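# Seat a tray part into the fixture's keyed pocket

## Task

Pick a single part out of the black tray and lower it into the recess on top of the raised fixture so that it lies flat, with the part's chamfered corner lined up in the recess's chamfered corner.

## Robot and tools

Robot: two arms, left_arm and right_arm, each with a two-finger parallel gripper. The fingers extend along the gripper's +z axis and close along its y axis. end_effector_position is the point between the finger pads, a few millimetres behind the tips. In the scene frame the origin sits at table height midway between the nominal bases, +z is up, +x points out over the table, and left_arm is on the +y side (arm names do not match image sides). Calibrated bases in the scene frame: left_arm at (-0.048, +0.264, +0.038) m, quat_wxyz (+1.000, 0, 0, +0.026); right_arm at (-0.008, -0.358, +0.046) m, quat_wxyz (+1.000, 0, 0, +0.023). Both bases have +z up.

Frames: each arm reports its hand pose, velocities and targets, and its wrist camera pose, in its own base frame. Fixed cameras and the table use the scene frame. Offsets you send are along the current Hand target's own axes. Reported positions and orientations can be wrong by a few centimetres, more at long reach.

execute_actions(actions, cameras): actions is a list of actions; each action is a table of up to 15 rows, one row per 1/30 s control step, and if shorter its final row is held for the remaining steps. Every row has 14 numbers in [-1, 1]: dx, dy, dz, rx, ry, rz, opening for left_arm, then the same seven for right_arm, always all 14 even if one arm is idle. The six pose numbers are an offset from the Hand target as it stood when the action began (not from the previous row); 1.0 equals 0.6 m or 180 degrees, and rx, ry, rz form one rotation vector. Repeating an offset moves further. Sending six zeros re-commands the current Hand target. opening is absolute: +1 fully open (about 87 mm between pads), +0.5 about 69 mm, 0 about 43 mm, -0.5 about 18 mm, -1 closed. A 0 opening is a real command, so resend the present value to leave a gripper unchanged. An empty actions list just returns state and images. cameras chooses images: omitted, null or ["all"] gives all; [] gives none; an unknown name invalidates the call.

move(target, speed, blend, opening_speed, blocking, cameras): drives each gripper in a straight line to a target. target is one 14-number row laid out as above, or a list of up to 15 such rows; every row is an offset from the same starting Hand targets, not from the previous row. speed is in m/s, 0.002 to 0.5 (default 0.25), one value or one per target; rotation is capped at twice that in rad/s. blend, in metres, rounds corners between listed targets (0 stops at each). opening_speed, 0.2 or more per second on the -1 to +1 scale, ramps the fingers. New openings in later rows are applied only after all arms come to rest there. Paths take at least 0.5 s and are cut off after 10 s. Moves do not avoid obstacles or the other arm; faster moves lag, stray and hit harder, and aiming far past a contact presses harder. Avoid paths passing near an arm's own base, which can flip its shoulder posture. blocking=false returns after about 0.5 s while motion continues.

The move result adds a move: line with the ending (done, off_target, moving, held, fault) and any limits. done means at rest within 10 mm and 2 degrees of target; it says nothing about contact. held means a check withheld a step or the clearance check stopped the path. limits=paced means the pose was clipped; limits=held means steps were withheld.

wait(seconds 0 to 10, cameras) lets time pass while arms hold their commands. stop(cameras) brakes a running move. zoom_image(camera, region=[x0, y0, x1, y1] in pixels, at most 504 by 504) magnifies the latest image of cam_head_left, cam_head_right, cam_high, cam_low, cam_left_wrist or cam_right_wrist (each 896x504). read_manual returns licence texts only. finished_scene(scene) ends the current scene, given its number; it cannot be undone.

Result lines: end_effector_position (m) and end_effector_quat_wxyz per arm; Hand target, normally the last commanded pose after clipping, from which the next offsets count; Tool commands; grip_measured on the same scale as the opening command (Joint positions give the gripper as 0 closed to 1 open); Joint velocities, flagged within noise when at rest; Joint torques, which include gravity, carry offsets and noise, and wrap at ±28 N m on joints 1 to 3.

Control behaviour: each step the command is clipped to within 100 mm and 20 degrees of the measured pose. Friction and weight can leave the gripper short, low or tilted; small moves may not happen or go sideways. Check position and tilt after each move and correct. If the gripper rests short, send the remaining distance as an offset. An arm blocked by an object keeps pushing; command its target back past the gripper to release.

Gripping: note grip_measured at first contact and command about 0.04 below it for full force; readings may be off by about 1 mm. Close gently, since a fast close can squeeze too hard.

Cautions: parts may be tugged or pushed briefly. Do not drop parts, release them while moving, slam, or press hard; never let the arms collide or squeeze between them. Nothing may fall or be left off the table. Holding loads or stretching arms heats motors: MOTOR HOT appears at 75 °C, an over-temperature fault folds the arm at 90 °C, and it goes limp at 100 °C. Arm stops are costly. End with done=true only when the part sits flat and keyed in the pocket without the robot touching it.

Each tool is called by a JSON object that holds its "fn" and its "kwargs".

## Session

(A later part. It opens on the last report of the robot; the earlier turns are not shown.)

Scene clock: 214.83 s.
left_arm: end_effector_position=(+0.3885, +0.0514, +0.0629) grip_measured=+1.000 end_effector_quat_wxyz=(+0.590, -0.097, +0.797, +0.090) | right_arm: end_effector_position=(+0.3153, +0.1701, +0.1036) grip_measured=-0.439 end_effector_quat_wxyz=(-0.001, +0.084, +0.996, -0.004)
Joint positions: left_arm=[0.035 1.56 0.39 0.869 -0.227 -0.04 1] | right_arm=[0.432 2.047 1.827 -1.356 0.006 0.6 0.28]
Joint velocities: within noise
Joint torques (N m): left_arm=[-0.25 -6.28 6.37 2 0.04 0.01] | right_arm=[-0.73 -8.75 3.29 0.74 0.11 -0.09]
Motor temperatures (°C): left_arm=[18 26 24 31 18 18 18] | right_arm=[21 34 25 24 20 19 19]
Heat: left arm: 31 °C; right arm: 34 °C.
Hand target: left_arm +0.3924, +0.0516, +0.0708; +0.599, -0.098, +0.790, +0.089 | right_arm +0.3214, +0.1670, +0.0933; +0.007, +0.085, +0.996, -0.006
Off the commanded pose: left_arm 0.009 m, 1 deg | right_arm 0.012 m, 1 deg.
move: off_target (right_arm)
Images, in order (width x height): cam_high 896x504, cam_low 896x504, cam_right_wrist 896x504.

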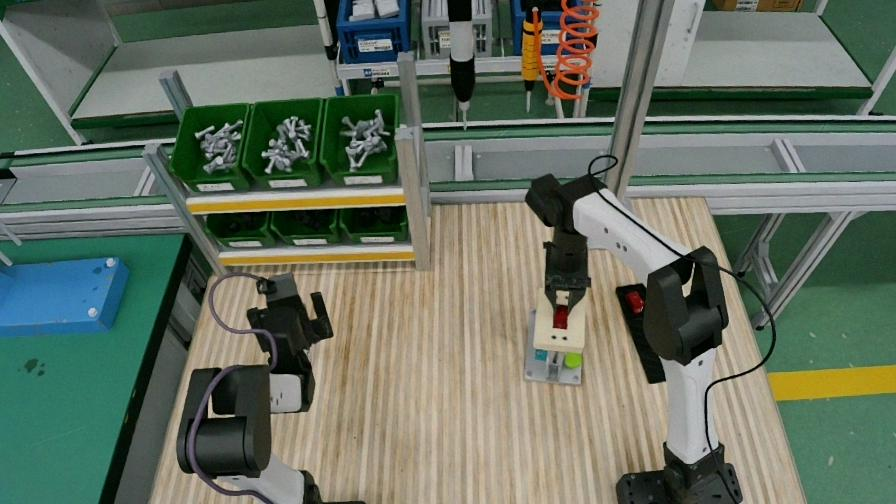

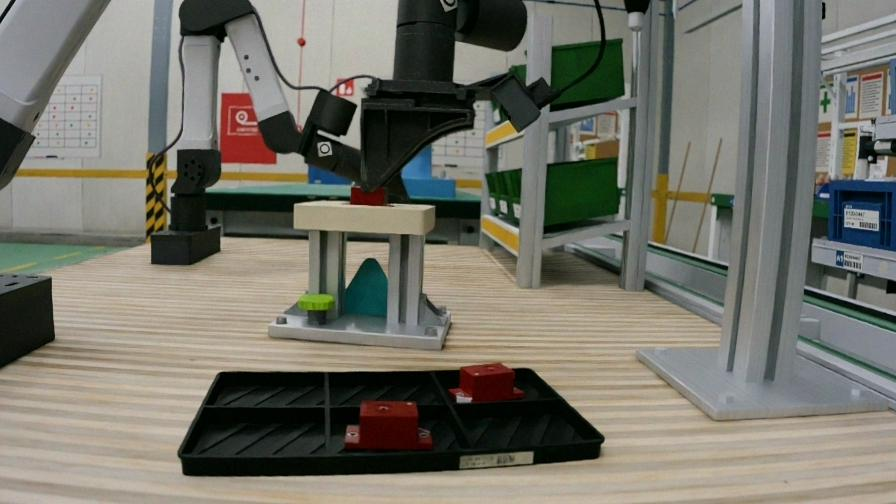

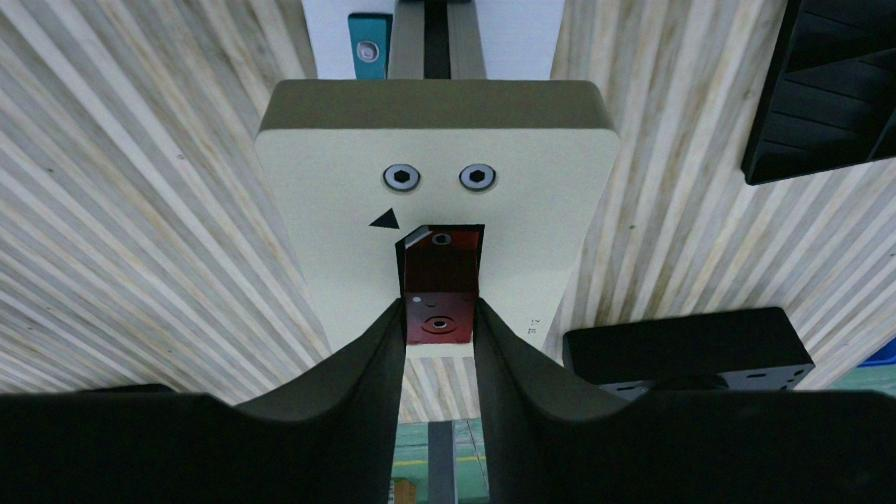

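Appears seated (dark border all around). Relieve and open.

{"fn": "move", "kwargs": {"target": [[0,0,0,0,0,0,1,0.006,0.004,-0.008,0,0,0,-0.65],[0,0,0,0,0,0,1,0.006,0.004,-0.008,0,0,0,-0.05]], "speed": 0.03, "opening_speed": 0.5, "cameras": ["cam_right_wrist"]}}

{"fn": "move", "kwargs": {"target": [0,0,0,0,0,0,1,0,0,-0.14,0,0,0,-0.05], "speed": 0.1}}

{"fn": "zoom_image", "kwargs": {"camera": "cam_low", "region": [320, 170, 420, 226]}}

{"fn": "zoom_image", "kwargs": {"camera": "cam_high", "region": [535, 295, 585, 345]}}

Scene clock: 222.47 s.
left_arm: end_effector_position=(+0.3885, +0.0514, +0.0629) grip_measured=+1.000 end_effector_quat_wxyz=(+0.590, -0.097, +0.797, +0.090) | right_arm: end_effector_position=(+0.3184, +0.1708, +0.1004) grip_measured=-0.050 end_effector_quat_wxyz=(+0.005, +0.084, +0.996, -0.002)
Joint positions: left_arm=[0.035 1.56 0.39 0.869 -0.227 -0.04 1] | right_arm=[0.432 2.047 1.816 -1.332 0.009 0.6 0.475]
Joint velocities: within noise
Joint torques (N m): left_arm=[-0.28 -6.28 6.35 2 0.04 0.01] | right_arm=[0.23 -9.37 4.75 0.36 0.07 0.01]
Motor temperatures (°C): left_arm=[18 26 24 31 18 18 18] | right_arm=[21 33 25 24 20 19 19]
Heat: left arm: 31 °C; right arm: 33 °C.
Hand target: left_arm +0.3924, +0.0516, +0.0708; +0.599, -0.098, +0.790, +0.089 | right_arm +0.3182, +0.1700, +0.0980; +0.007, +0.085, +0.996, -0.006
Off the commanded pose: left_arm 0.009 m, 1 deg | right_arm 0.003 m, 0 deg.
move: done
Images, in order (width x height): cam_right_wrist 896x504.

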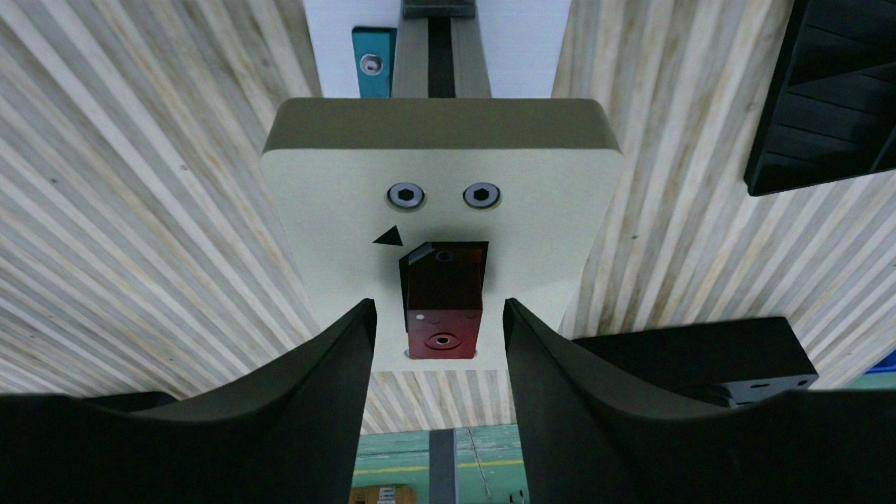

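Scene clock: 223.80 s.
left_arm: end_effector_position=(+0.3885, +0.0514, +0.0629) grip_measured=+1.000 end_effector_quat_wxyz=(+0.590, -0.097, +0.797, +0.090) | right_arm: end_effector_position=(+0.3155, +0.1696, +0.1641) grip_measured=-0.050 end_effector_quat_wxyz=(+0.015, +0.085, +0.996, +0.003)
Joint positions: left_arm=[0.035 1.56 0.39 0.869 -0.227 -0.04 1] | right_arm=[0.432 2.048 2.076 -1.569 0.009 0.602 0.475]
Joint velocities: within noise
Joint torques (N m): left_arm=[-0.27 -6.28 6.35 2 0.04 0.01] | right_arm=[0.31 -11.82 7.77 0.23 0.02 0.01]
Motor temperatures (°C): left_arm=[18 26 24 31 18 18 18] | right_arm=[21 33 25 24 20 19 19]
Heat: left arm: 31 °C; right arm: 33 °C.
Hand target: left_arm +0.3924, +0.0516, +0.0708; +0.599, -0.098, +0.790, +0.089 | right_arm +0.3171, +0.1711, +0.1819; +0.007, +0.085, +0.996, -0.006
Off the commanded pose: left_arm 0.009 m, 1 deg | right_arm 0.018 m, 1 deg.
joint sent to its limit (right arm) — joint 4 (wrist pitch), lower limit. The joint targets are off in orientation, not in position.
move: off_target (right_arm)

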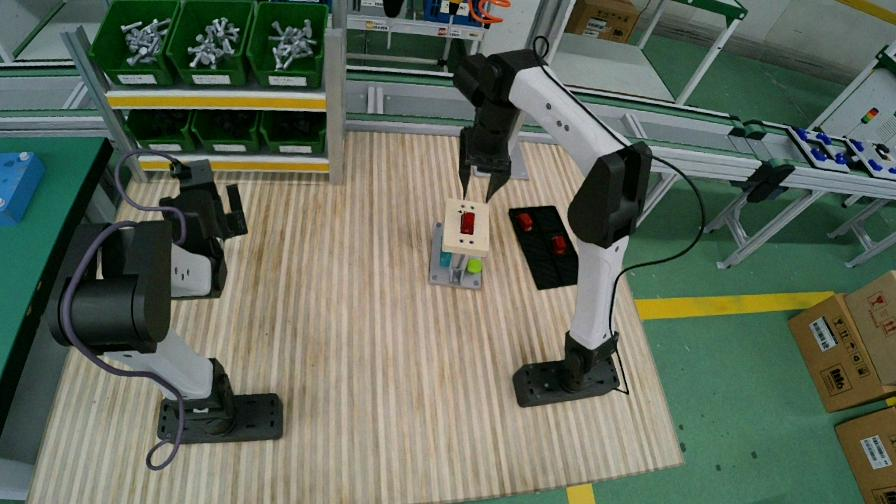

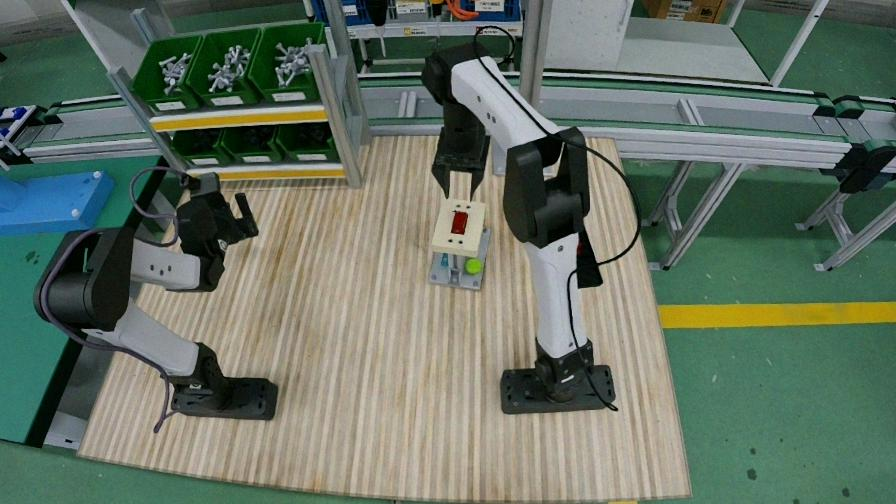

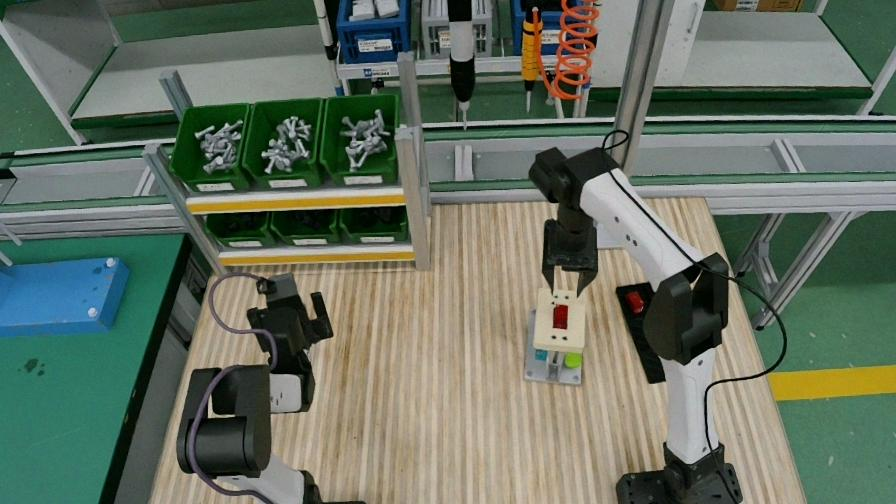

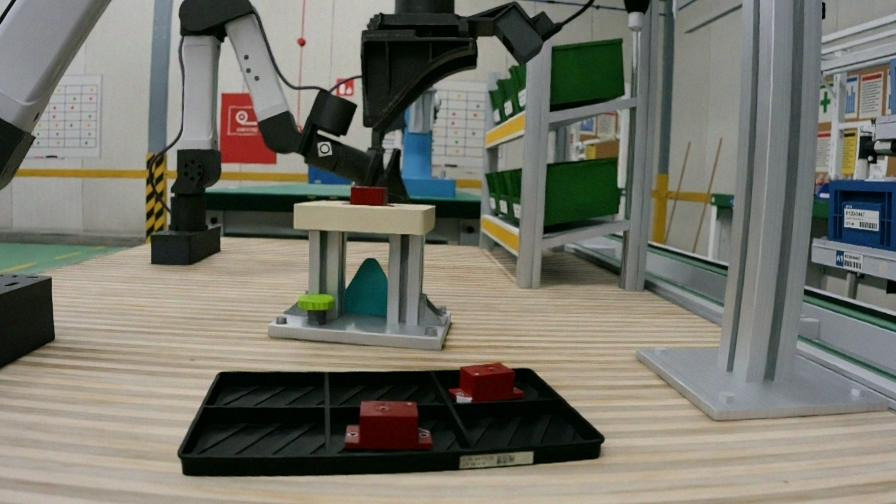

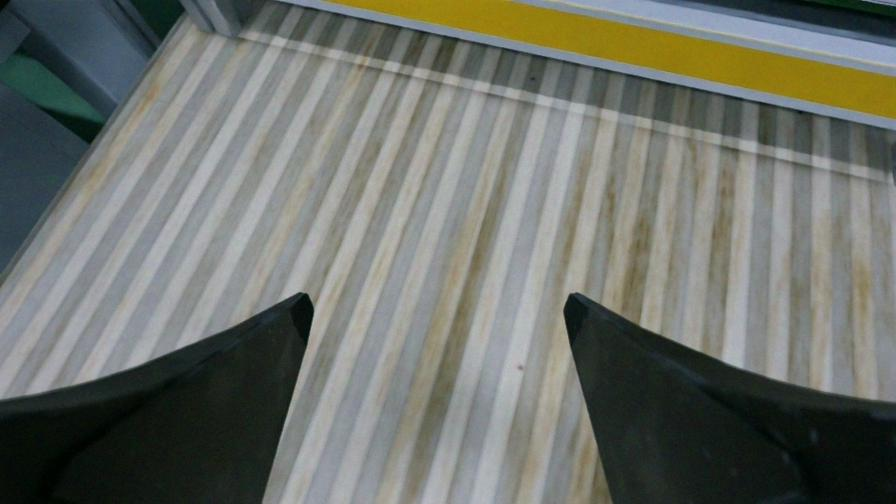

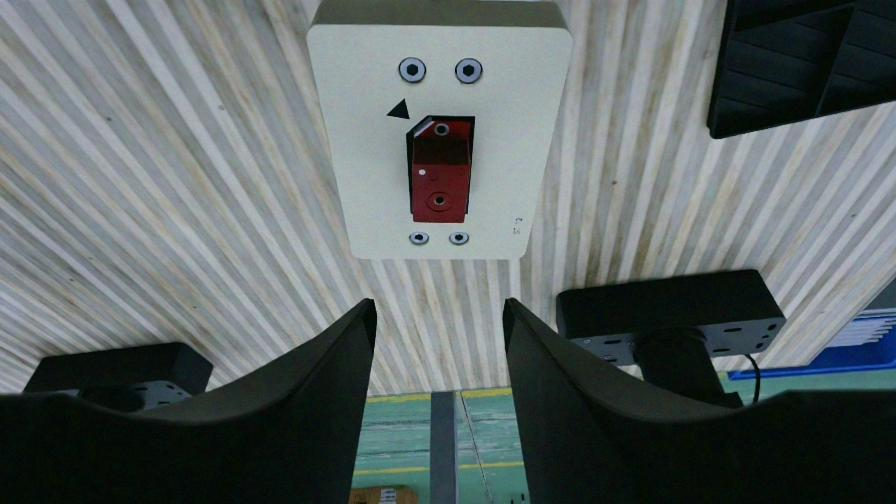

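Scaled by 5.040 from the camera's 896x504 image, which has a finer 1280x720 frame.

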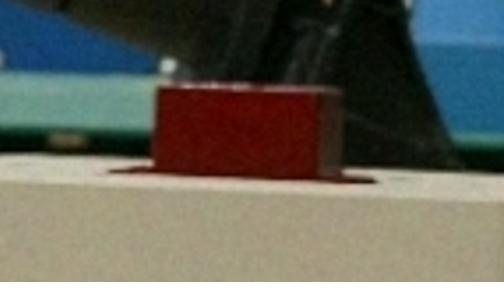

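Scaled by 10.080 from the camera's 896x504 image, which has a finer 1280x720 frame.

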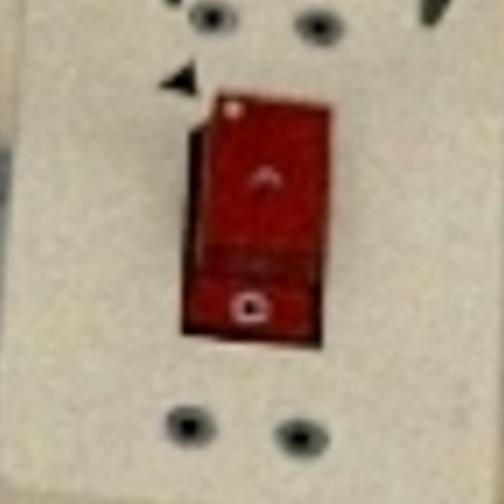

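{"fn": "finished_scene", "kwargs": {"scene": 2, "done": true}}

The scene is finished: the task was done.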